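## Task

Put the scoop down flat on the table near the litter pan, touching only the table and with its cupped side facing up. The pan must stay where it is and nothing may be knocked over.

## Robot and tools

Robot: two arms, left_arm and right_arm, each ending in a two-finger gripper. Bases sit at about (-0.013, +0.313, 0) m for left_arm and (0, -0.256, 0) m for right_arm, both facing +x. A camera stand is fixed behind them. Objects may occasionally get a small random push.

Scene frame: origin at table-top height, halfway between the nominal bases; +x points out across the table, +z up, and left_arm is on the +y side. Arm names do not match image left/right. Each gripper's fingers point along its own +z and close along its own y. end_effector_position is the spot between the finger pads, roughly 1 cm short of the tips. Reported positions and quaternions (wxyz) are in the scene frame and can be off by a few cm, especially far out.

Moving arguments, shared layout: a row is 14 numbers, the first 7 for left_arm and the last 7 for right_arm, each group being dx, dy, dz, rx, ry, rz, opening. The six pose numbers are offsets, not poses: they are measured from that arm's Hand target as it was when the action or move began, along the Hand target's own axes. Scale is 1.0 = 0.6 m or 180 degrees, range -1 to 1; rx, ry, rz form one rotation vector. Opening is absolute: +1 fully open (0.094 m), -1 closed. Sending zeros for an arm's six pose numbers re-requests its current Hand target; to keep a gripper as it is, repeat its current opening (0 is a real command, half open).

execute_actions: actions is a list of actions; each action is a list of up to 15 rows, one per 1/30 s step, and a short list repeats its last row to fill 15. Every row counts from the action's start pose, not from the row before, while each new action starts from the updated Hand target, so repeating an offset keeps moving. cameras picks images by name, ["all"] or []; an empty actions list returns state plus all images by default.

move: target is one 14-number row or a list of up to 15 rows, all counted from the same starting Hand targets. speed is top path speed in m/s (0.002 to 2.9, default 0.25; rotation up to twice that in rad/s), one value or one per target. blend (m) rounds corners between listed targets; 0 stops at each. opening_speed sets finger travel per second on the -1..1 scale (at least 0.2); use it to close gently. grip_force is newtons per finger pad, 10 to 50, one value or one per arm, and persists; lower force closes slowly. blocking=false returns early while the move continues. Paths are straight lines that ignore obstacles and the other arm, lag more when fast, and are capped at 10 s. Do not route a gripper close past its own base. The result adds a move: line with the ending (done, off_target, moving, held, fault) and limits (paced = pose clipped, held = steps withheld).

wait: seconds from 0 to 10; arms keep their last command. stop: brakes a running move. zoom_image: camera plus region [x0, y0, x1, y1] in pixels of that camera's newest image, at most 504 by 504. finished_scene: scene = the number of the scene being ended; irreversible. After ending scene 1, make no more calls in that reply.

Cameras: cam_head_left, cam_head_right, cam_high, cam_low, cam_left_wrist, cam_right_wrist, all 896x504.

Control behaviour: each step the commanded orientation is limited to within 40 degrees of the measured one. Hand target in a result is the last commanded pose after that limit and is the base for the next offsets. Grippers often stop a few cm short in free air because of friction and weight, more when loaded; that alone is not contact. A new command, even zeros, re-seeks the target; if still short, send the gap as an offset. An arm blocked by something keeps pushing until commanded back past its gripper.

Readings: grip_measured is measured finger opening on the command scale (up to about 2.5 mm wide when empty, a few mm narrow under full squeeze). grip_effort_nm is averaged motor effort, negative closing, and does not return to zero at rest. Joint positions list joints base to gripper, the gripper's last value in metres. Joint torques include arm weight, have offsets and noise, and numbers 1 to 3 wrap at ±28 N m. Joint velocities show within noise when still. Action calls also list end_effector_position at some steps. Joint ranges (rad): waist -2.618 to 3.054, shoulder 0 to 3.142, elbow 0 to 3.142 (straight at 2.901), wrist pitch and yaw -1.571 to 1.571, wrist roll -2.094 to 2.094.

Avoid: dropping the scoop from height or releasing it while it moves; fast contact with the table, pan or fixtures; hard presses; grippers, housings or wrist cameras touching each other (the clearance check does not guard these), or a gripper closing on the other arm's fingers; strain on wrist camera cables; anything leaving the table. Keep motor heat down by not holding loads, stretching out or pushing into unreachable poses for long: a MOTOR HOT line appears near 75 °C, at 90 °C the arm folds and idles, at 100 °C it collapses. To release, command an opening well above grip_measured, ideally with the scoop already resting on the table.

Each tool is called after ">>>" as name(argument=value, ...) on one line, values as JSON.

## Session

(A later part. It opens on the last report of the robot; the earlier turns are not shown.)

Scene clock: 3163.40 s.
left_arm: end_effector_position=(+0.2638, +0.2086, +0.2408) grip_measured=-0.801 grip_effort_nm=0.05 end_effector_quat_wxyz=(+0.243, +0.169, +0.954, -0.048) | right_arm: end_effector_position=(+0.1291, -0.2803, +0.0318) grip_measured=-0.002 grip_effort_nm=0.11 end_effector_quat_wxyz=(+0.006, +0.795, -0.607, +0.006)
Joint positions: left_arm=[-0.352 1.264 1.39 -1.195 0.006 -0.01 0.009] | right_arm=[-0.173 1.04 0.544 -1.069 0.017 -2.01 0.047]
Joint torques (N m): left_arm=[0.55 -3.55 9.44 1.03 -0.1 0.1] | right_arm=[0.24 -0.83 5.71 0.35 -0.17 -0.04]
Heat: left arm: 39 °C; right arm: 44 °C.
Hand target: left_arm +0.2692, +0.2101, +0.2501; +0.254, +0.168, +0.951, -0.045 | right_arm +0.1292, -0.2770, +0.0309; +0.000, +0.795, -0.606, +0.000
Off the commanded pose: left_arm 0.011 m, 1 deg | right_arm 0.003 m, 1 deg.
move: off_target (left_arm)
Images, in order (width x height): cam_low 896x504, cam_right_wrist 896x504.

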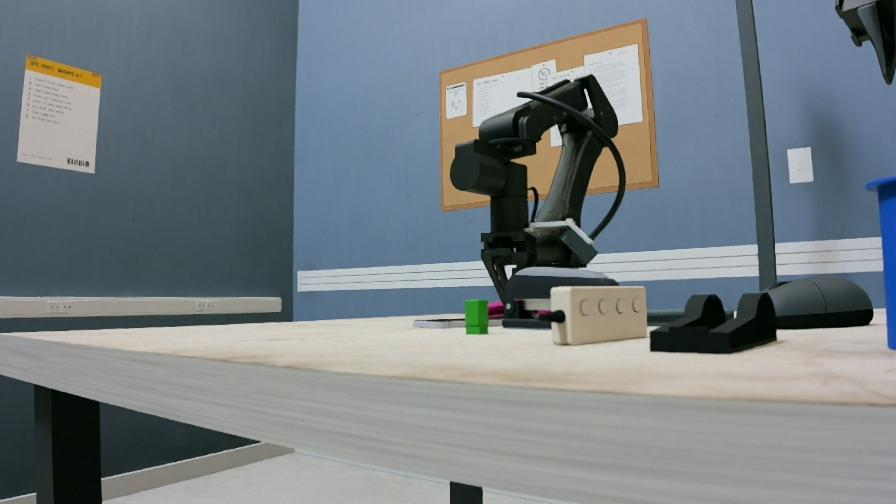

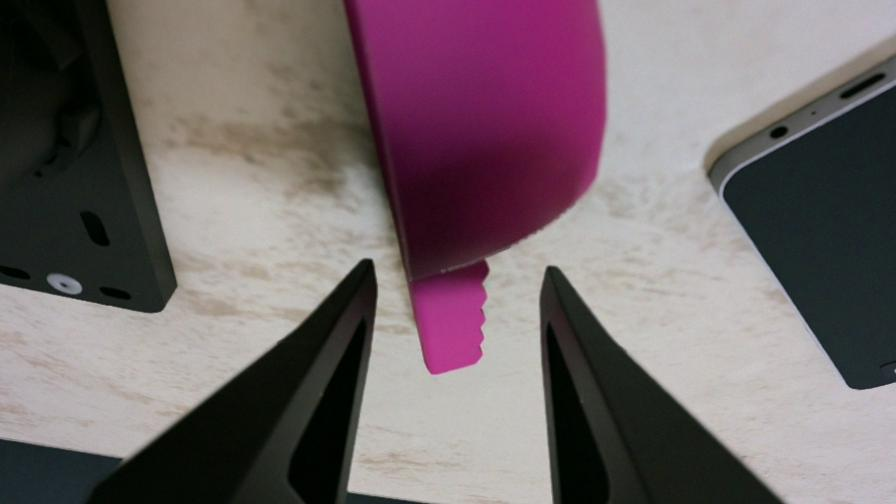

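>>> move(target=[0,0,0,0,0,0,-0.8,0,0.004,0.0197,0,0,0,0.0], speed=0.05, cameras=["cam_right_wrist", "cam_low"])

>>> zoom_image(camera="cam_right_wrist", region=[300, 180, 620, 420])

Scene clock: 3212.27 s.
left_arm: end_effector_position=(+0.2638, +0.2086, +0.2408) grip_measured=-0.801 grip_effort_nm=0.05 end_effector_quat_wxyz=(+0.243, +0.169, +0.954, -0.048) | right_arm: end_effector_position=(+0.1273, -0.2800, +0.0202) grip_measured=-0.002 grip_effort_nm=0.11 end_effector_quat_wxyz=(+0.006, +0.795, -0.607, +0.007)
Joint positions: left_arm=[-0.352 1.264 1.39 -1.195 0.006 -0.01 0.009] | right_arm=[-0.173 1.047 0.499 -1.016 0.017 -2.01 0.047]
Joint torques (N m): left_arm=[0.57 -3.58 9.33 1.04 -0.12 0.11] | right_arm=[-0.58 -0.9 5.5 0.36 -0.17 -0.11]
Heat: left arm: 39 °C; right arm: 43 °C.
Hand target: left_arm +0.2692, +0.2101, +0.2501; +0.254, +0.168, +0.951, -0.045 | right_arm +0.1269, -0.2777, +0.0191; +0.000, +0.795, -0.606, +0.001
Off the commanded pose: left_arm 0.011 m, 1 deg | right_arm 0.003 m, 1 deg.
move: off_target (left_arm)
Images, in order (width x height): cam_low 896x504, cam_right_wrist 896x504.

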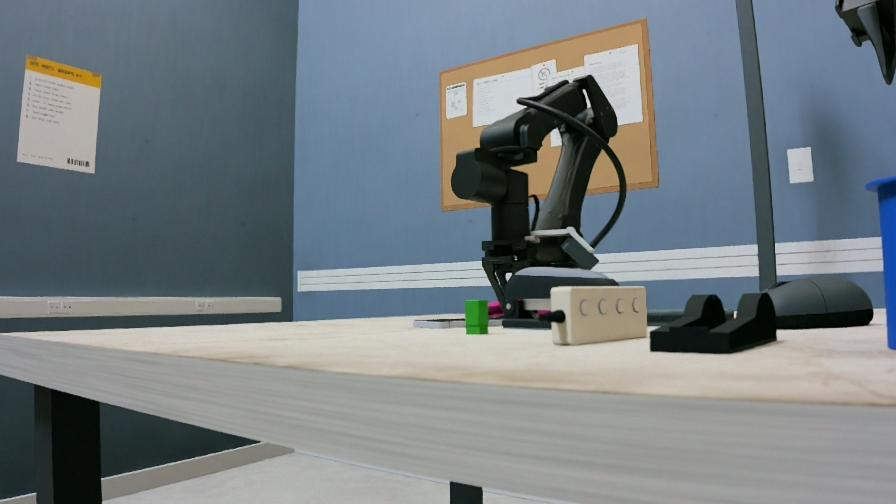

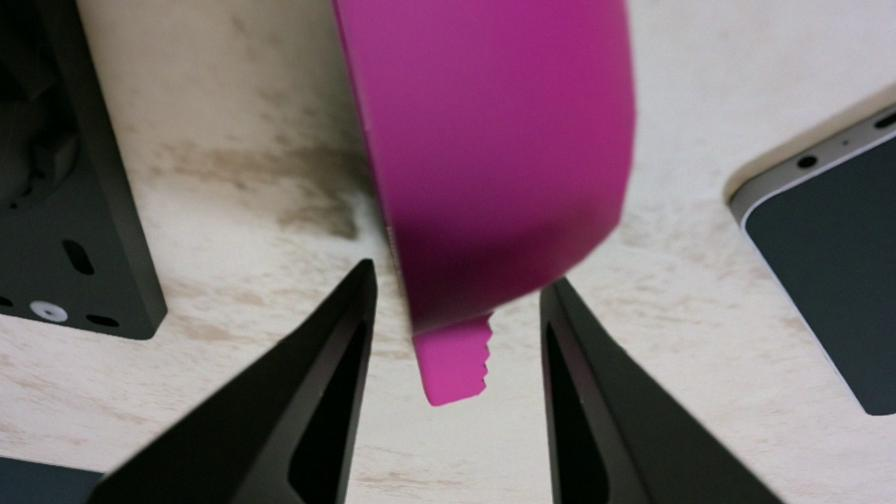

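Scaled by 1.575.

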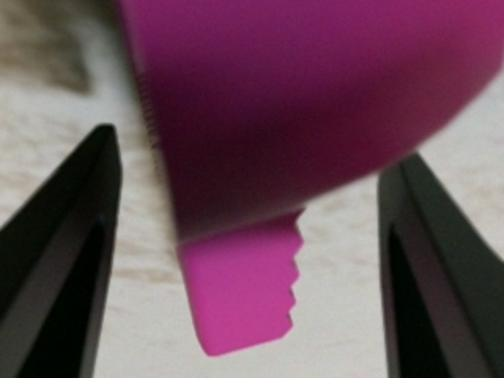

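>>> move(target=[0,0,0,0,0,0,-0.8,0,0,0,0,0,0,-0.8], speed=0.05, opening_speed=1.0, cameras=["cam_right_wrist", "cam_low"])

Scene clock: 3225.57 s.
left_arm: end_effector_position=(+0.2638, +0.2086, +0.2408) grip_measured=-0.801 grip_effort_nm=0.05 end_effector_quat_wxyz=(+0.243, +0.169, +0.954, -0.048) | right_arm: end_effector_position=(+0.1277, -0.2801, +0.0202) grip_measured=-0.518 grip_effort_nm=-1.03 end_effector_quat_wxyz=(+0.006, +0.795, -0.607, +0.007)
Joint positions: left_arm=[-0.352 1.264 1.39 -1.195 0.006 -0.01 0.009] | right_arm=[-0.173 1.047 0.499 -1.015 0.017 -2.01 0.023]
Joint torques (N m): left_arm=[0.53 -3.47 9.39 1.04 -0.1 0.09] | right_arm=[-0.54 -0.83 5.52 0.34 -0.17 -0.1]
Heat: left arm: 39 °C; right arm: 43 °C.
Hand target: left_arm +0.2692, +0.2101, +0.2501; +0.254, +0.168, +0.951, -0.045 | right_arm +0.1268, -0.2777, +0.0191; +0.000, +0.795, -0.606, +0.000
Off the commanded pose: left_arm 0.011 m, 1 deg | right_arm 0.003 m, 1 deg.
move: off_target (left_arm)
Images, in order (width x height): cam_low 896x504, cam_right_wrist 896x504.

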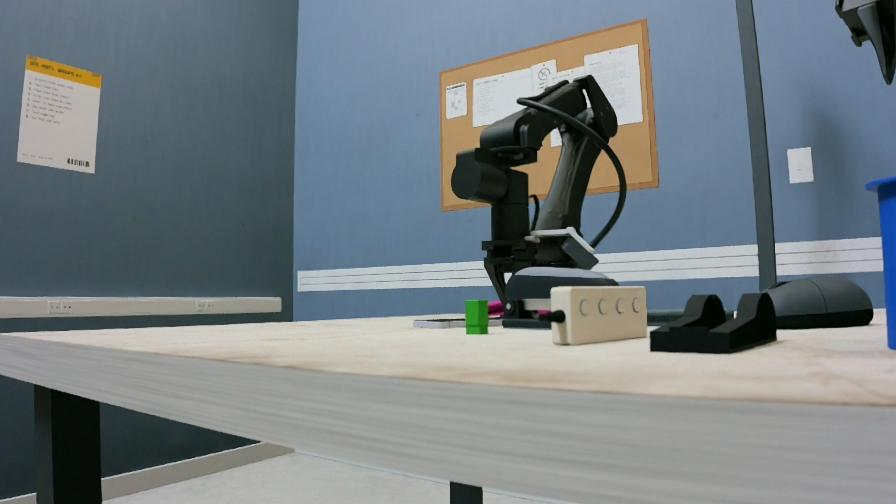

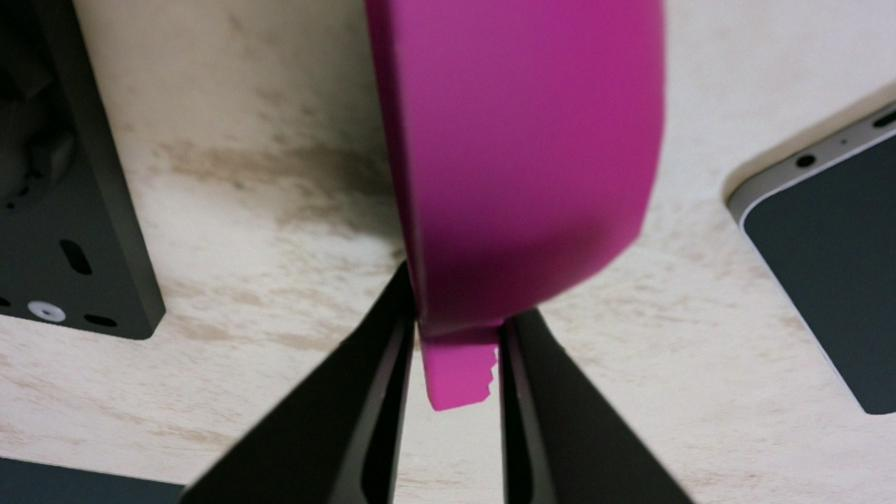

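>>> move(target=[0,0,0,0,0,0,-0.8,0,0,-0.185,0,0,0,-0.8], speed=0.1, cameras=["cam_right_wrist", "cam_low"])

>>> zoom_image(camera="cam_low", region=[400, 200, 620, 340])

Scene clock: 3273.30 s.
left_arm: end_effector_position=(+0.2638, +0.2086, +0.2408) grip_measured=-0.801 grip_effort_nm=0.05 end_effector_quat_wxyz=(+0.243, +0.169, +0.954, -0.048) | right_arm: end_effector_position=(+0.1260, -0.2798, +0.1225) grip_measured=-0.518 grip_effort_nm=-1.03 end_effector_quat_wxyz=(+0.010, +0.795, -0.607, -0.001)
Joint positions: left_arm=[-0.352 1.264 1.39 -1.195 0.006 -0.01 0.009] | right_arm=[-0.173 1.016 0.895 -1.461 0.017 -2.01 0.023]
Joint torques (N m): left_arm=[0.64 -3.59 9.37 1.04 -0.09 0.09] | right_arm=[-0.46 -1.66 8.03 0.09 -0.15 -0.1]
Heat: left arm: 40 °C; right arm: 43 °C.
Hand target: left_arm +0.2692, +0.2101, +0.2501; +0.254, +0.168, +0.951, -0.045 | right_arm +0.1269, -0.2776, +0.1302; +0.000, +0.795, -0.606, +0.001
Off the commanded pose: left_arm 0.011 m, 1 deg | right_arm 0.008 m, 1 deg.
move: off_target (left_arm)
Images, in order (width x height): cam_low 896x504, cam_right_wrist 896x504.

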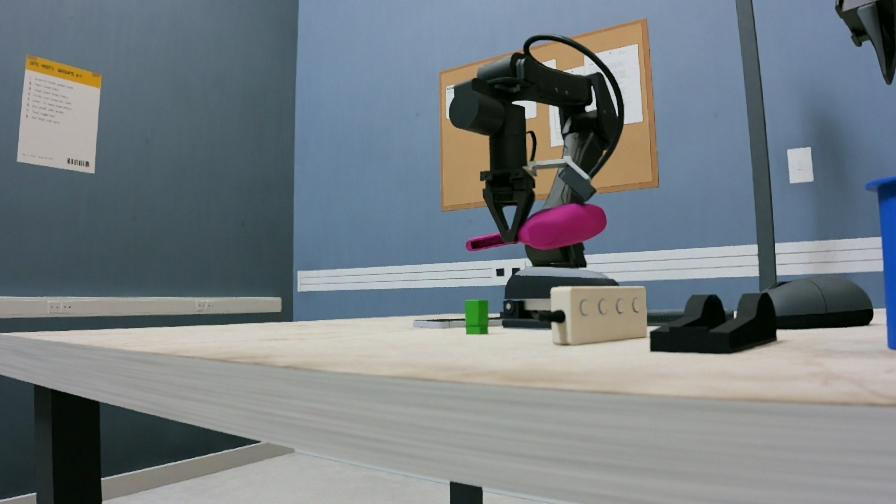

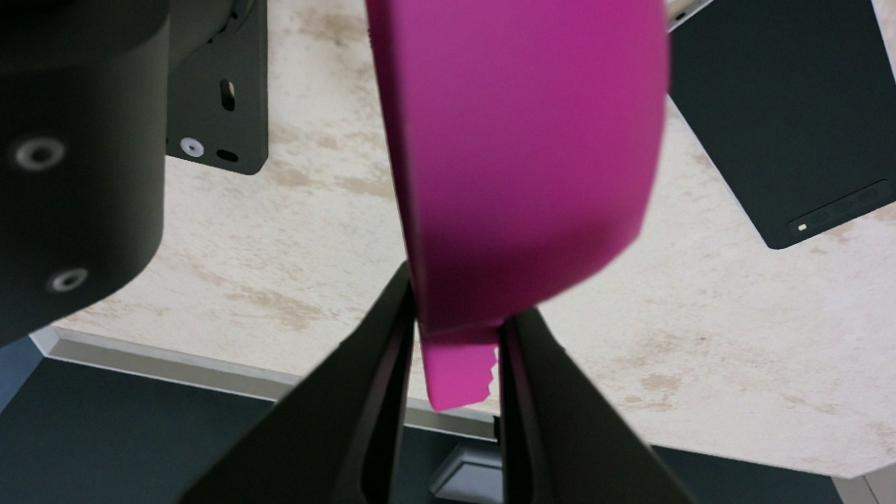

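Scaled by 2.291.

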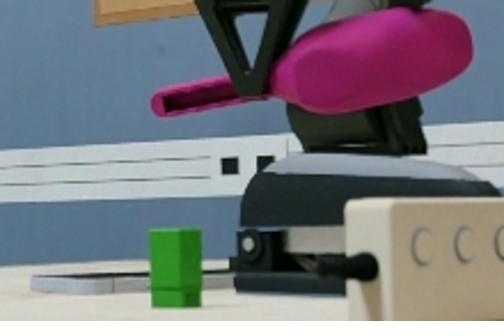

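>>> move(target=[[0,0,0,0,0,0,-0.8,-0.0543,-0.2279,-0.033,0,0,0.169,-0.8],[0,0,0,0,0,0,-0.8,-0.446,-0.2494,-0.033,0,0,0.3633,-0.8],[0,0,0,0,0,0,-0.8,-0.6711,0.0343,-0.033,0,0,0.5856,-0.8]], speed=0.2, blend=[0.05,0.05,0], cameras=["cam_right_wrist", "cam_low", "cam_head_right"])

Scene clock: 3287.30 s.
left_arm: end_effector_position=(+0.2638, +0.2086, +0.2408) grip_measured=-0.801 grip_effort_nm=0.05 end_effector_quat_wxyz=(+0.243, +0.169, +0.954, -0.048) | right_arm: end_effector_position=(-0.0024, +0.1010, +0.1467) grip_measured=-0.518 grip_effort_nm=-1.03 end_effector_quat_wxyz=(-0.006, -0.005, +1.000, -0.002)
Joint positions: left_arm=[-0.352 1.264 1.39 -1.195 0.006 -0.01 0.009] | right_arm=[1.568 1.907 1.783 -1.451 -0.013 1.558 0.023]
Joint torques (N m): left_arm=[0.58 -3.51 9.37 1.03 -0.11 0.1] | right_arm=[-0.03 -7.66 8.46 0.16 0.16 0.07]
Heat: left arm: 40 °C; right arm: 44 °C.
Hand target: left_arm +0.2692, +0.2101, +0.2501; +0.254, +0.168, +0.951, -0.045 | right_arm +0.0002, +0.1052, +0.1494; +0.000, +0.000, +1.000, -0.001
Off the commanded pose: left_arm 0.011 m, 1 deg | right_arm 0.006 m, 1 deg.
move: off_target (left_arm)
Images, in order (width x height): cam_head_right 896x504, cam_low 896x504, cam_right_wrist 896x504.

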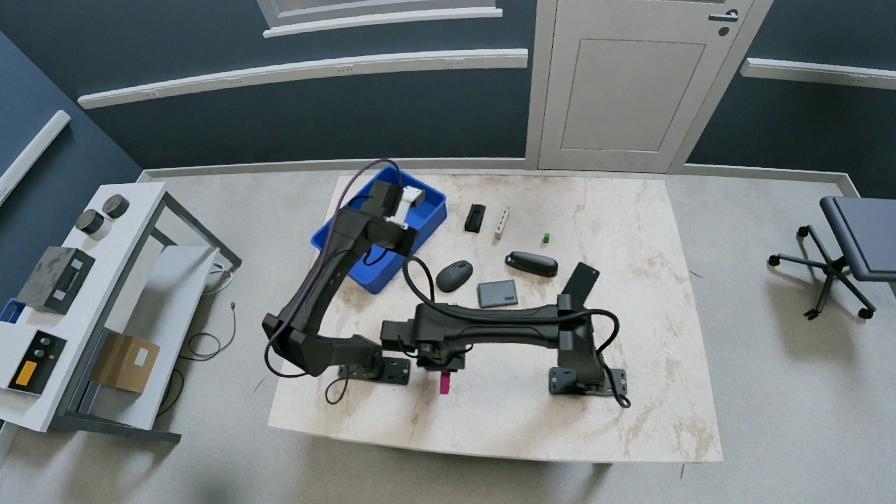

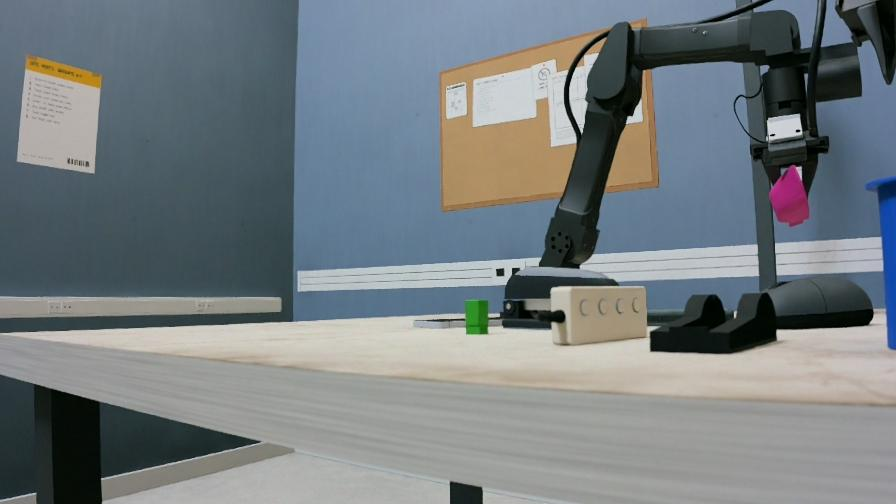

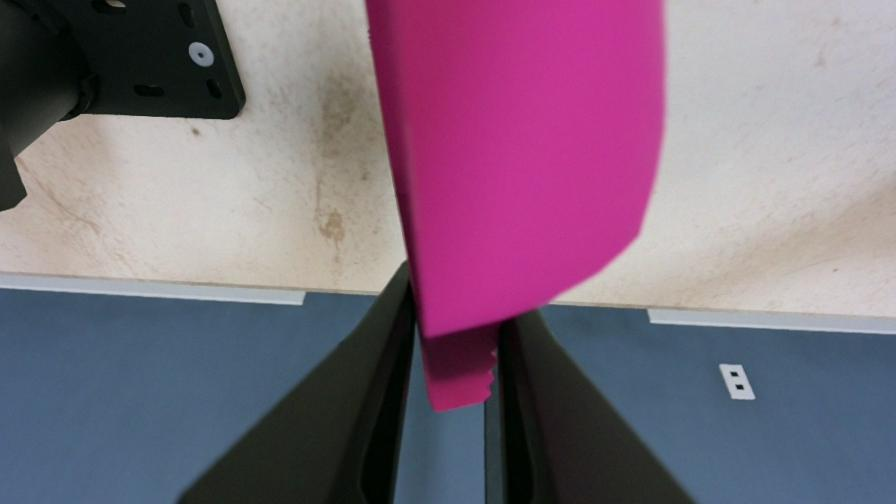

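>>> move(target=[0,0,0,0,0,0,-0.8,0,0,0.05,-0.3598,0.0593,-0.0378,-0.8], speed=0.2, cameras=["cam_low", "cam_head_right", "cam_head_left", "cam_right_wrist"])

>>> zoom_image(camera="cam_low", region=[620, 140, 896, 340])

Scene clock: 3329.17 s.
left_arm: end_effector_position=(+0.2638, +0.2086, +0.2408) grip_measured=-0.801 grip_effort_nm=0.05 end_effector_quat_wxyz=(+0.243, +0.169, +0.954, -0.048) | right_arm: end_effector_position=(-0.0029, +0.0999, +0.1127) grip_measured=-0.518 grip_effort_nm=-1.03 end_effector_quat_wxyz=(-0.094, -0.052, +0.848, +0.519)
Joint positions: left_arm=[-0.352 1.264 1.39 -1.195 0.006 -0.01 0.009] | right_arm=[1.388 1.225 0.393 0.335 -0.378 1.491 0.023]
Joint torques (N m): left_arm=[0.54 -3.54 9.35 1.05 -0.1 0.1] | right_arm=[-0.72 -2.74 6.63 2.19 -0.12 -0.13]
Heat: left arm: 40 °C; right arm: 44 °C.
Hand target: left_arm +0.2692, +0.2101, +0.2501; +0.254, +0.168, +0.951, -0.045 | right_arm +0.0002, +0.1052, +0.1196; -0.088, -0.056, +0.839, +0.534
Off the commanded pose: left_arm 0.011 m, 1 deg | right_arm 0.009 m, 2 deg.
move: off_target (left_arm)
Images, in order (width x height): cam_head_left 896x504, cam_head_right 896x504, cam_low 896x504, cam_right_wrist 896x504.

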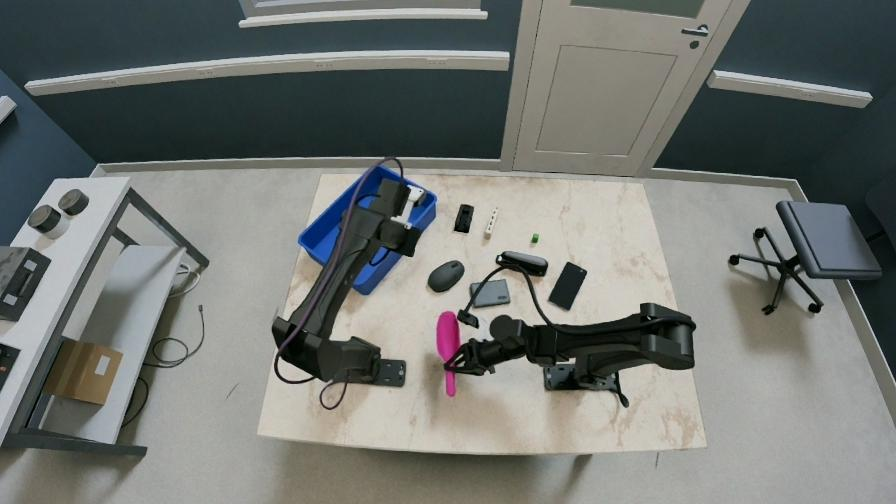

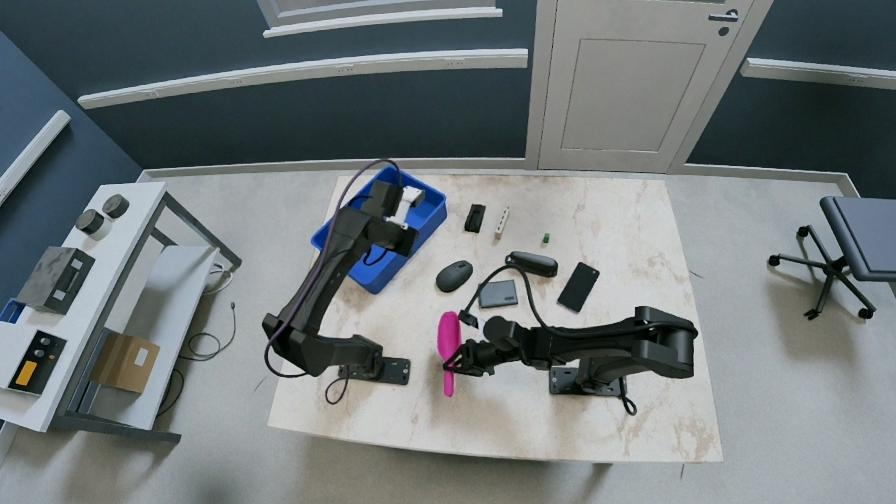

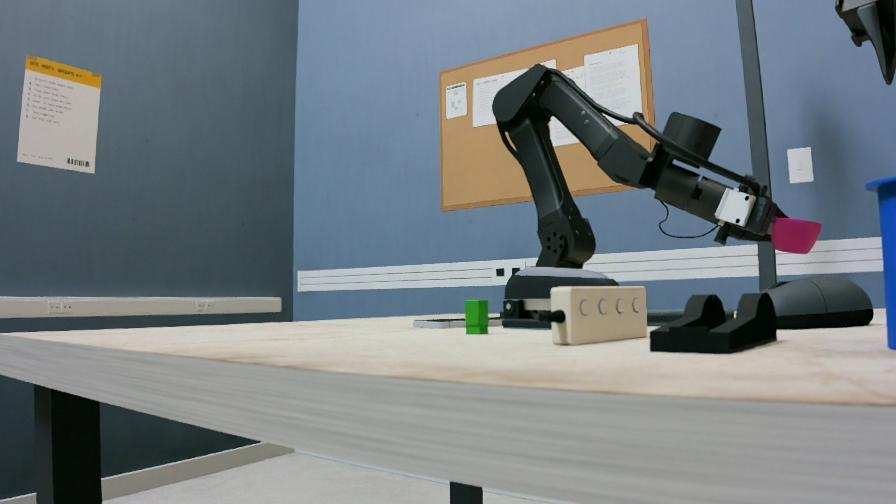

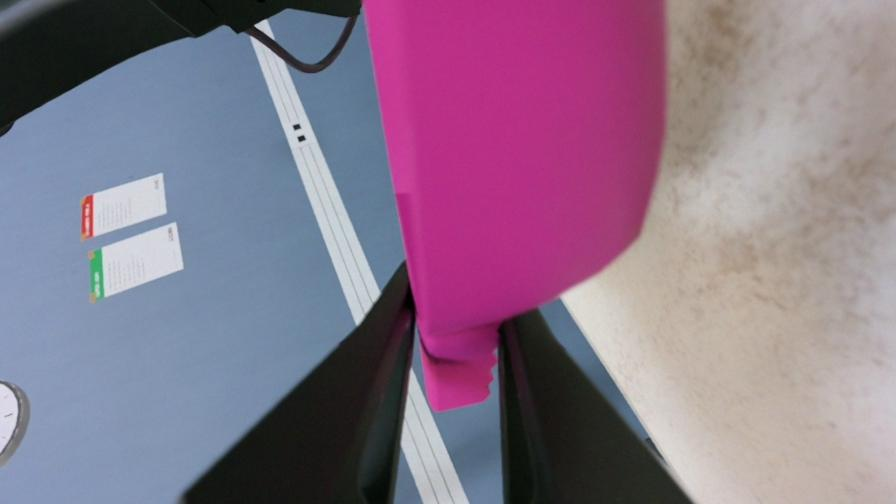

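Scaled by 1.826.

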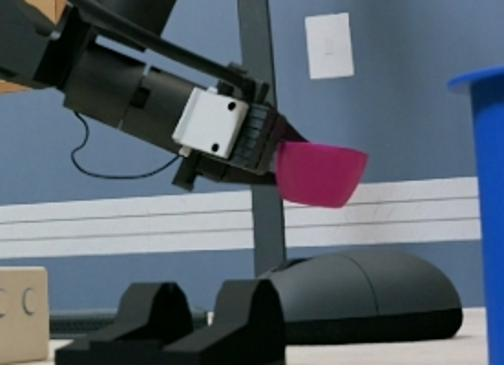

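>>> move(target=[0,0,0,0,0,0,-0.8,-0.0087,-0.09,0.0411,0,0,0,-0.8], speed=0.1, cameras=["cam_low"])

>>> zoom_image(camera="cam_low", region=[620, 140, 896, 340])

Scene clock: 3337.83 s.
left_arm: end_effector_position=(+0.2638, +0.2086, +0.2408) grip_measured=-0.801 grip_effort_nm=0.06 end_effector_quat_wxyz=(+0.243, +0.169, +0.954, -0.048) | right_arm: end_effector_position=(-0.0029, +0.1006, +0.0539) grip_measured=-0.518 grip_effort_nm=-1.03 end_effector_quat_wxyz=(-0.094, -0.052, +0.847, +0.520)
Joint positions: left_arm=[-0.352 1.264 1.39 -1.195 0.006 -0.01 0.009] | right_arm=[1.388 1.529 0.266 0.768 -0.378 1.491 0.023]
Joint torques (N m): left_arm=[0.57 -3.54 9.28 1.02 -0.09 0.1] | right_arm=[-0.7 -3.74 4.83 2.21 -0.12 -0.11]
Heat: left arm: 40 °C; right arm: 43 °C.
Hand target: left_arm +0.2692, +0.2101, +0.2501; +0.254, +0.168, +0.951, -0.045 | right_arm +0.0002, +0.1052, +0.0599; -0.088, -0.056, +0.839, +0.534
Off the commanded pose: left_arm 0.011 m, 1 deg | right_arm 0.008 m, 2 deg.
move: off_target (left_arm)
Images, in order (width x height): cam_low 896x504.

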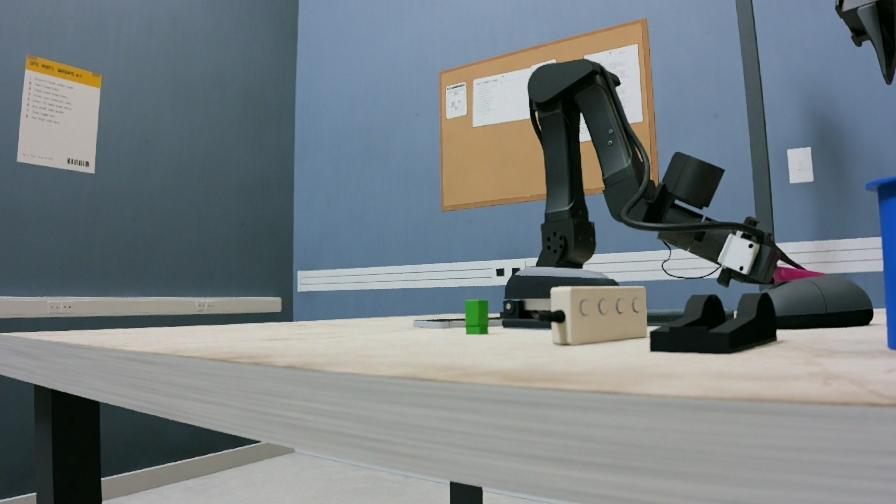

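Scaled by 1.826.

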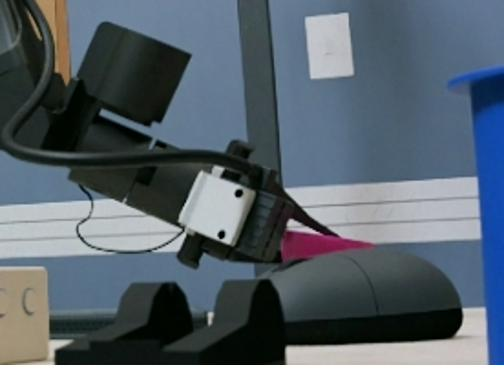

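>>> move(target=[0,0,0,0,0,0,-0.8,-0.0009,-0.0091,0.0041,0,0,0,-0.8], speed=0.04, cameras=[])

>>> move(target=[0,0,0,0,0,0,-0.8,-0.0006,-0.006,0.0028,0,0,0,-0.8], speed=0.04, cameras=[])

Scene clock: 3344.90 s.
left_arm: end_effector_position=(+0.2638, +0.2086, +0.2408) grip_measured=-0.801 grip_effort_nm=0.06 end_effector_quat_wxyz=(+0.243, +0.169, +0.954, -0.048) | right_arm: end_effector_position=(-0.0027, +0.1014, +0.0487) grip_measured=-0.518 grip_effort_nm=-1.04 end_effector_quat_wxyz=(-0.094, -0.052, +0.847, +0.521)
Joint positions: left_arm=[-0.352 1.264 1.39 -1.195 0.006 -0.01 0.009] | right_arm=[1.388 1.57 0.261 0.817 -0.378 1.491 0.023]
Joint torques (N m): left_arm=[0.58 -3.51 9.37 1.01 -0.1 0.1] | right_arm=[-0.7 -3.93 4.42 2.18 -0.11 -0.12]
Heat: left arm: 40 °C; right arm: 43 °C.
Hand target: left_arm +0.2692, +0.2101, +0.2501; +0.254, +0.168, +0.951, -0.045 | right_arm +0.0002, +0.1052, +0.0539; -0.088, -0.056, +0.839, +0.534
Off the commanded pose: left_arm 0.011 m, 1 deg | right_arm 0.007 m, 2 deg.
move: off_target (left_arm)
No camera images: "cameras" was empty.

Scene clock: 3345.87 s.
left_arm: end_effector_position=(+0.2638, +0.2086, +0.2408) grip_measured=-0.801 grip_effort_nm=0.05 end_effector_quat_wxyz=(+0.243, +0.169, +0.954, -0.048) | right_arm: end_effector_position=(-0.0024, +0.1032, +0.0465) grip_measured=-0.518 grip_effort_nm=-1.03 end_effector_quat_wxyz=(-0.093, -0.053, +0.846, +0.523)
Joint positions: left_arm=[-0.352 1.264 1.39 -1.195 0.006 -0.01 0.009] | right_arm=[1.388 1.598 0.261 0.85 -0.378 1.491 0.023]
Joint torques (N m): left_arm=[0.61 -3.48 9.32 1.03 -0.09 0.1] | right_arm=[-0.77 -3.99 3.95 2.18 -0.11 -0.11]
Heat: left arm: 40 °C; right arm: 43 °C.
Hand target: left_arm +0.2692, +0.2101, +0.2501; +0.254, +0.168, +0.951, -0.045 | right_arm +0.0002, +0.1052, +0.0499; -0.088, -0.056, +0.839, +0.534
Off the commanded pose: left_arm 0.011 m, 1 deg | right_arm 0.005 m, 2 deg.
move: off_target (left_arm)
No camera images: "cameras" was empty.

>>> move(target=[0,0,0,0,0,0,-0.8,-0.0006,-0.006,0.0028,0,0,0,-0.8], speed=0.04, cameras=[])

>>> move(target=[0,0,0,0,0,0,-0.8,-0.0006,-0.006,0.0028,0,0,0,-0.8], speed=0.04, cameras=["cam_low", "cam_right_wrist", "cam_head_right"])

Scene clock: 3349.90 s.
left_arm: end_effector_position=(+0.2638, +0.2086, +0.2408) grip_measured=-0.801 grip_effort_nm=0.05 end_effector_quat_wxyz=(+0.243, +0.169, +0.954, -0.048) | right_arm: end_effector_position=(-0.0026, +0.1018, +0.0412) grip_measured=-0.518 grip_effort_nm=-1.03 end_effector_quat_wxyz=(-0.094, -0.053, +0.847, +0.521)
Joint positions: left_arm=[-0.352 1.264 1.39 -1.195 0.006 -0.01 0.009] | right_arm=[1.388 1.627 0.252 0.883 -0.378 1.491 0.023]
Joint torques (N m): left_arm=[0.53 -3.58 9.33 1.04 -0.11 0.09] | right_arm=[-0.73 -4.04 4.04 2.21 -0.1 -0.11]
Heat: left arm: 40 °C; right arm: 43 °C.
Hand target: left_arm +0.2692, +0.2101, +0.2501; +0.254, +0.168, +0.951, -0.045 | right_arm +0.0002, +0.1052, +0.0458; -0.088, -0.056, +0.839, +0.534
Off the commanded pose: left_arm 0.011 m, 1 deg | right_arm 0.007 m, 2 deg.
move: off_target (left_arm)
No camera images: "cameras" was empty.

Scene clock: 3350.87 s.
left_arm: end_effector_position=(+0.2638, +0.2086, +0.2408) grip_measured=-0.801 grip_effort_nm=0.05 end_effector_quat_wxyz=(+0.243, +0.169, +0.954, -0.048) | right_arm: end_effector_position=(-0.0024, +0.1032, +0.0384) grip_measured=-0.518 grip_effort_nm=-1.03 end_effector_quat_wxyz=(-0.093, -0.053, +0.846, +0.523)
Joint positions: left_arm=[-0.352 1.264 1.39 -1.195 0.006 -0.01 0.009] | right_arm=[1.388 1.656 0.252 0.916 -0.378 1.491 0.023]
Joint torques (N m): left_arm=[0.58 -3.56 9.47 1.03 -0.11 0.09] | right_arm=[-0.73 -4.12 3.56 2.21 -0.11 -0.13]
Heat: left arm: 40 °C; right arm: 43 °C.
Hand target: left_arm +0.2692, +0.2101, +0.2501; +0.254, +0.168, +0.951, -0.045 | right_arm +0.0002, +0.1052, +0.0418; -0.088, -0.056, +0.839, +0.534
Off the commanded pose: left_arm 0.011 m, 1 deg | right_arm 0.005 m, 2 deg.
move: off_target (left_arm)
Images, in order (width x height): cam_head_right 896x504, cam_low 896x504, cam_right_wrist 896x504.

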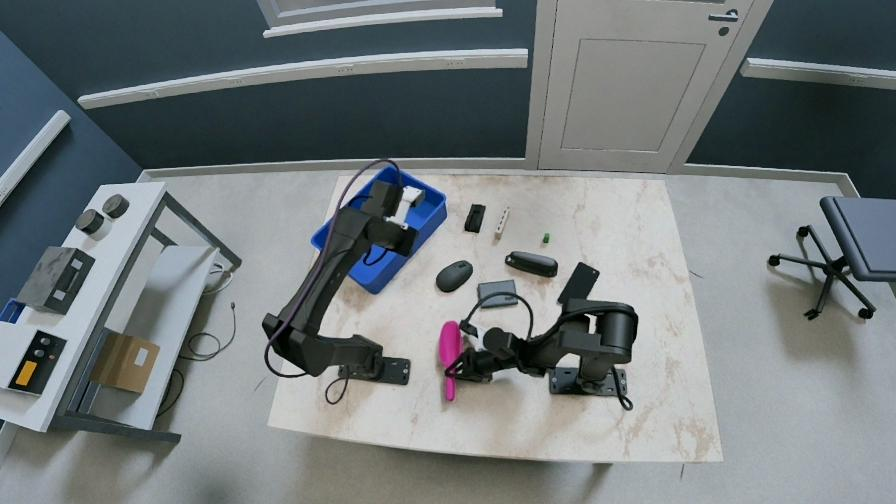

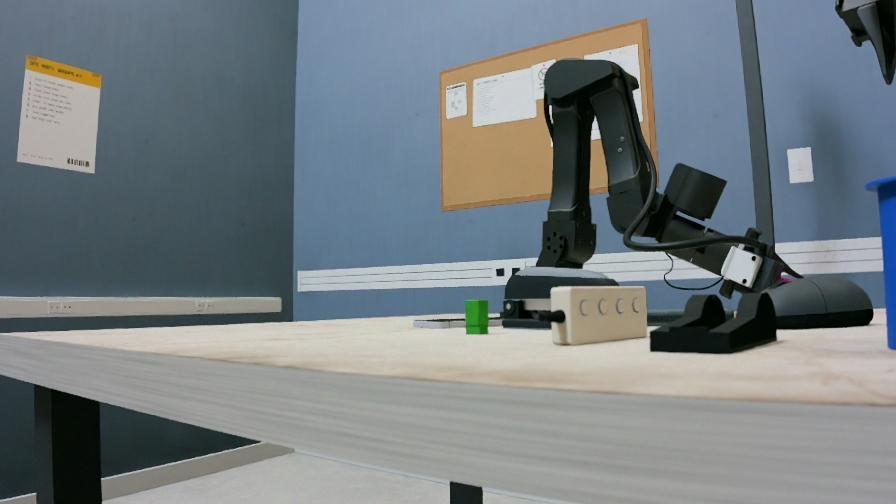

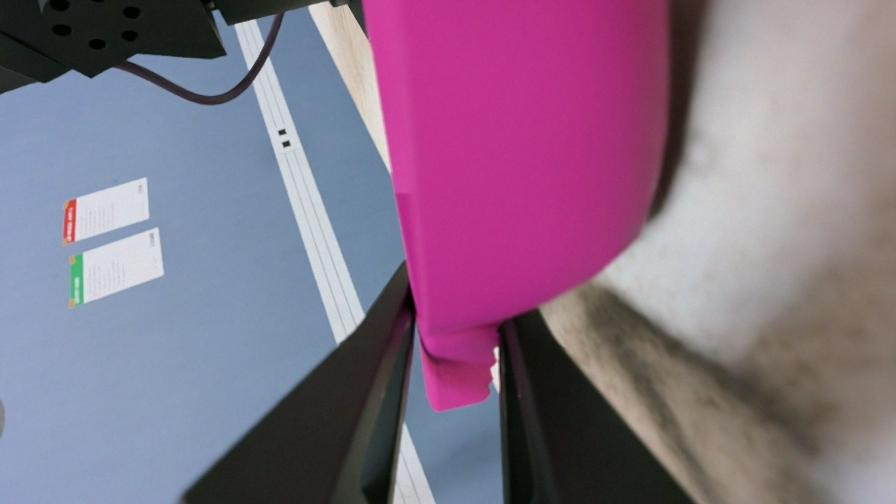

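>>> move(target=[0,0,0,0,0,0,-0.8,-0.0006,-0.006,0.0028,0,0,0,-0.8], speed=0.04, cameras=[])

>>> move(target=[0,0,0,0,0,0,-0.8,-0.0006,-0.006,0.0028,0,0,0,-0.8], speed=0.04, cameras=["cam_low", "cam_right_wrist"])

Scene clock: 3357.50 s.
left_arm: end_effector_position=(+0.2638, +0.2086, +0.2408) grip_measured=-0.801 grip_effort_nm=0.05 end_effector_quat_wxyz=(+0.243, +0.169, +0.954, -0.048) | right_arm: end_effector_position=(-0.0026, +0.1022, +0.0336) grip_measured=-0.518 grip_effort_nm=-1.03 end_effector_quat_wxyz=(-0.094, -0.053, +0.846, +0.522)
Joint positions: left_arm=[-0.352 1.264 1.39 -1.195 0.006 -0.01 0.009] | right_arm=[1.388 1.686 0.245 0.95 -0.378 1.491 0.023]
Joint torques (N m): left_arm=[0.57 -3.56 9.36 1.02 -0.1 0.1] | right_arm=[-0.77 -4.19 3.66 2.2 -0.1 -0.11]
Heat: left arm: 40 °C; right arm: 42 °C.
Hand target: left_arm +0.2692, +0.2101, +0.2501; +0.254, +0.168, +0.951, -0.045 | right_arm +0.0002, +0.1053, +0.0379; -0.088, -0.056, +0.839, +0.534
Off the commanded pose: left_arm 0.011 m, 1 deg | right_arm 0.006 m, 2 deg.
move: off_target (left_arm)
No camera images: "cameras" was empty.

Scene clock: 3358.33 s.
left_arm: end_effector_position=(+0.2638, +0.2086, +0.2408) grip_measured=-0.801 grip_effort_nm=0.05 end_effector_quat_wxyz=(+0.243, +0.169, +0.954, -0.048) | right_arm: end_effector_position=(-0.0024, +0.1040, +0.0320) grip_measured=-0.518 grip_effort_nm=-1.03 end_effector_quat_wxyz=(-0.093, -0.054, +0.844, +0.526)
Joint positions: left_arm=[-0.352 1.264 1.39 -1.195 0.006 -0.01 0.009] | right_arm=[1.388 1.716 0.245 0.99 -0.379 1.491 0.023]
Joint torques (N m): left_arm=[0.53 -3.55 9.33 1.04 -0.1 0.08] | right_arm=[-0.73 -4.19 3.28 2.15 -0.11 -0.11]
Heat: left arm: 40 °C; right arm: 42 °C.
Hand target: left_arm +0.2692, +0.2101, +0.2501; +0.254, +0.168, +0.951, -0.045 | right_arm +0.0002, +0.1053, +0.0339; -0.088, -0.056, +0.839, +0.534
Off the commanded pose: left_arm 0.011 m, 1 deg | right_arm 0.003 m, 1 deg.
move: off_target (left_arm)
Images, in order (width x height): cam_low 896x504, cam_right_wrist 896x504.

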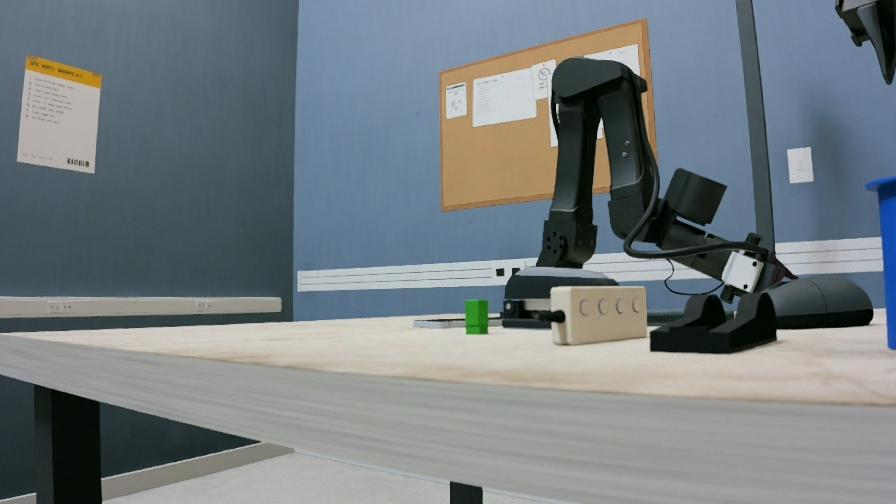

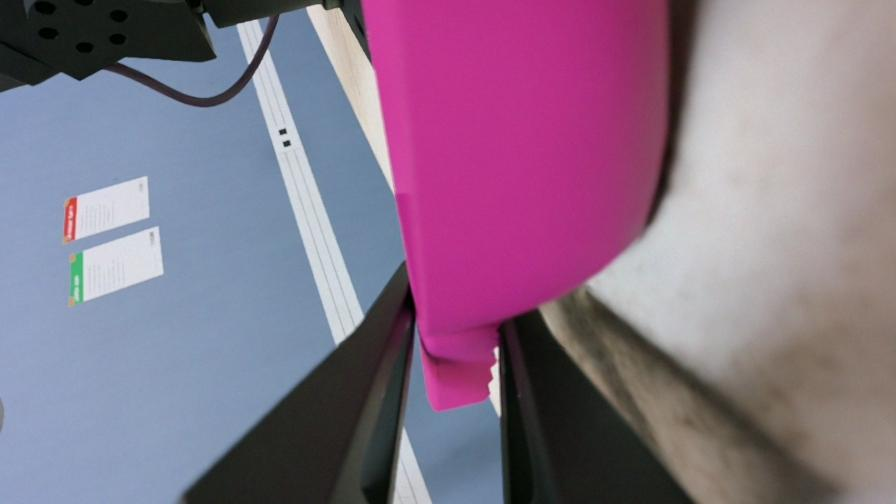

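>>> move(target=[0,0,0,0,0,0,-0.8,-0.0006,-0.006,0.0028,0,0,0,-0.8], speed=0.04, cameras=["cam_right_wrist"])

>>> zoom_image(camera="cam_right_wrist", region=[360, 80, 860, 430])

Scene clock: 3365.60 s.
left_arm: end_effector_position=(+0.2638, +0.2086, +0.2408) grip_measured=-0.801 grip_effort_nm=0.05 end_effector_quat_wxyz=(+0.243, +0.169, +0.954, -0.048) | right_arm: end_effector_position=(-0.0020, +0.1062, +0.0314) grip_measured=-0.518 grip_effort_nm=-1.03 end_effector_quat_wxyz=(-0.092, -0.055, +0.840, +0.532)
Joint positions: left_arm=[-0.352 1.264 1.39 -1.195 0.006 -0.01 0.009] | right_arm=[1.388 1.746 0.245 1.035 -0.379 1.491 0.023]
Joint torques (N m): left_arm=[0.66 -3.51 9.35 1.02 -0.1 0.1] | right_arm=[-0.7 -4.23 2.92 2.05 -0.1 -0.11]
Heat: left arm: 40 °C; right arm: 42 °C.
Hand target: left_arm +0.2692, +0.2101, +0.2501; +0.254, +0.168, +0.951, -0.045 | right_arm +0.0002, +0.1053, +0.0299; -0.088, -0.056, +0.839, +0.534
Off the commanded pose: left_arm 0.011 m, 1 deg | right_arm 0.003 m, 1 deg.
move: off_target (left_arm)
Images, in order (width x height): cam_right_wrist 896x504.

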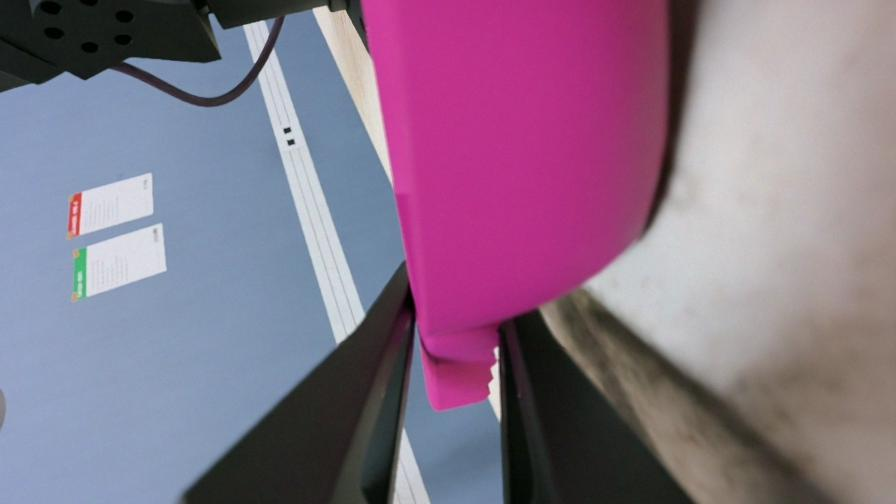

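Scaled by 1.008.

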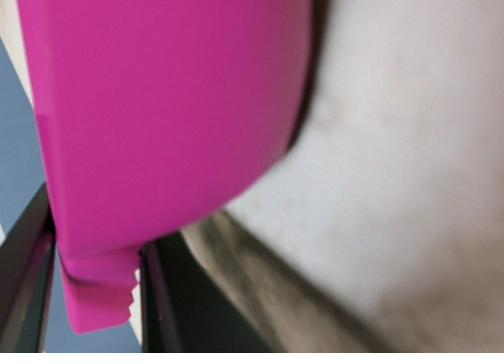

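>>> move(target=[[0,0,0,0,0,0,-0.8,0.0007,0.0076,-0.0035,0,0,0,-0.8],[0,0,0,0,0,0,-0.8,0.0007,0.0076,-0.0035,0,0,0,-0.35],[0,0,0,0,0,0,-0.8,0.0007,0.0076,-0.0535,0,0,0,-0.35],[0,0,0,0,0,0,-0.8,0.0154,0.1585,-0.1225,0,0,0,-0.35]], speed=[0.04,0.04,0.05,0.15], opening_speed=1.0, cameras=["cam_low", "cam_right_wrist", "cam_head_right"])

>>> zoom_image(camera="cam_low", region=[620, 140, 896, 340])

Scene clock: 3396.13 s.
left_arm: end_effector_position=(+0.2638, +0.2086, +0.2408) grip_measured=-0.801 grip_effort_nm=0.05 end_effector_quat_wxyz=(+0.243, +0.169, +0.954, -0.048) | right_arm: end_effector_position=(+0.0018, +0.0718, +0.1284) grip_measured=-0.352 grip_effort_nm=0.11 end_effector_quat_wxyz=(-0.102, -0.045, +0.852, +0.512)
Joint positions: left_arm=[-0.352 1.264 1.39 -1.195 0.006 -0.01 0.009] | right_arm=[1.327 1.03 0.386 0.118 -0.437 1.474 0.03]
Joint torques (N m): left_arm=[0.62 -3.67 9.36 1.03 -0.1 0.11] | right_arm=[-0.72 -3.56 9.31 1.81 -0.09 -0.23]
Heat: left arm: 40 °C; right arm: 42 °C.
Hand target: left_arm +0.2692, +0.2101, +0.2501; +0.254, +0.168, +0.951, -0.045 | right_arm +0.0063, +0.0787, +0.1473; -0.088, -0.056, +0.839, +0.534
Off the commanded pose: left_arm 0.011 m, 1 deg | right_arm 0.021 m, 4 deg.
move: off_target (left_arm, right_arm)
Images, in order (width x height): cam_head_right 896x504, cam_low 896x504, cam_right_wrist 896x504.

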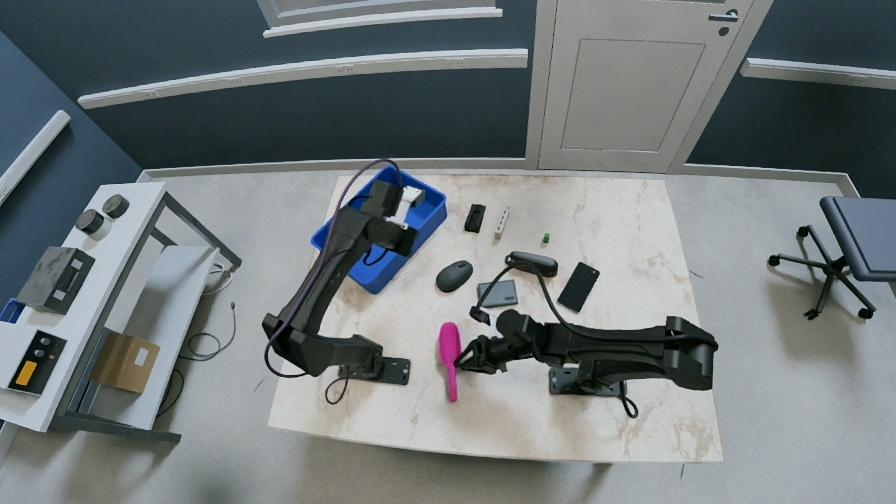

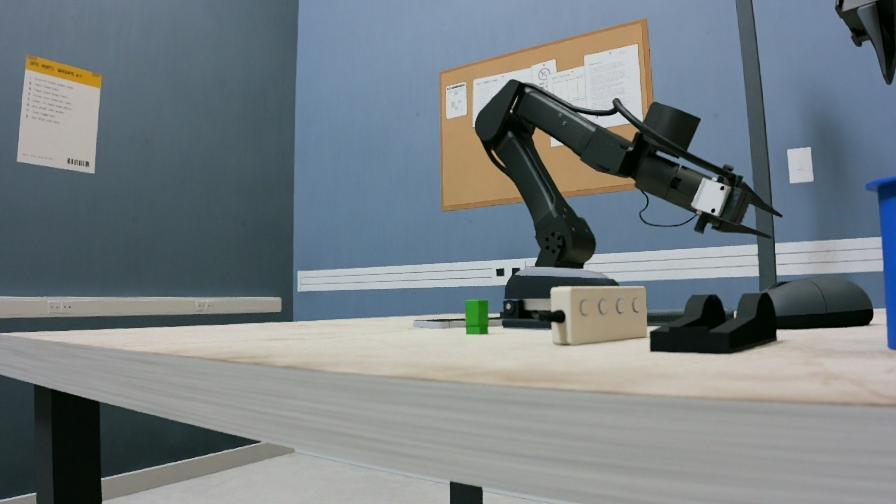

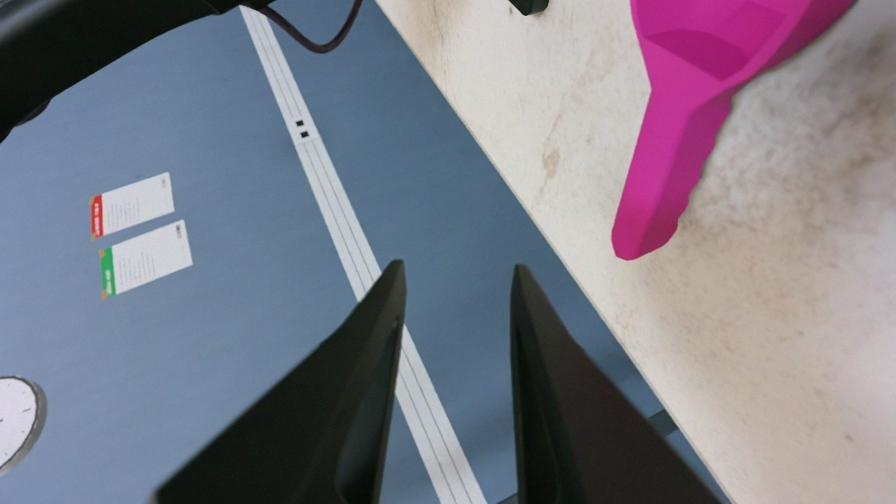

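Scaled by 1.826.

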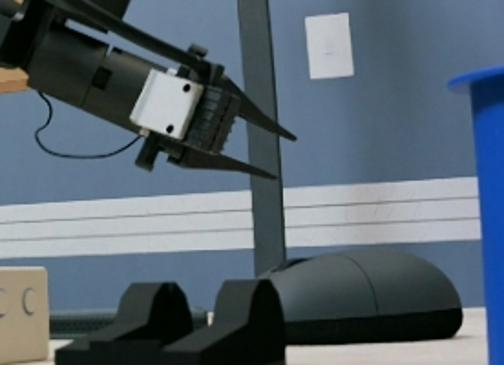

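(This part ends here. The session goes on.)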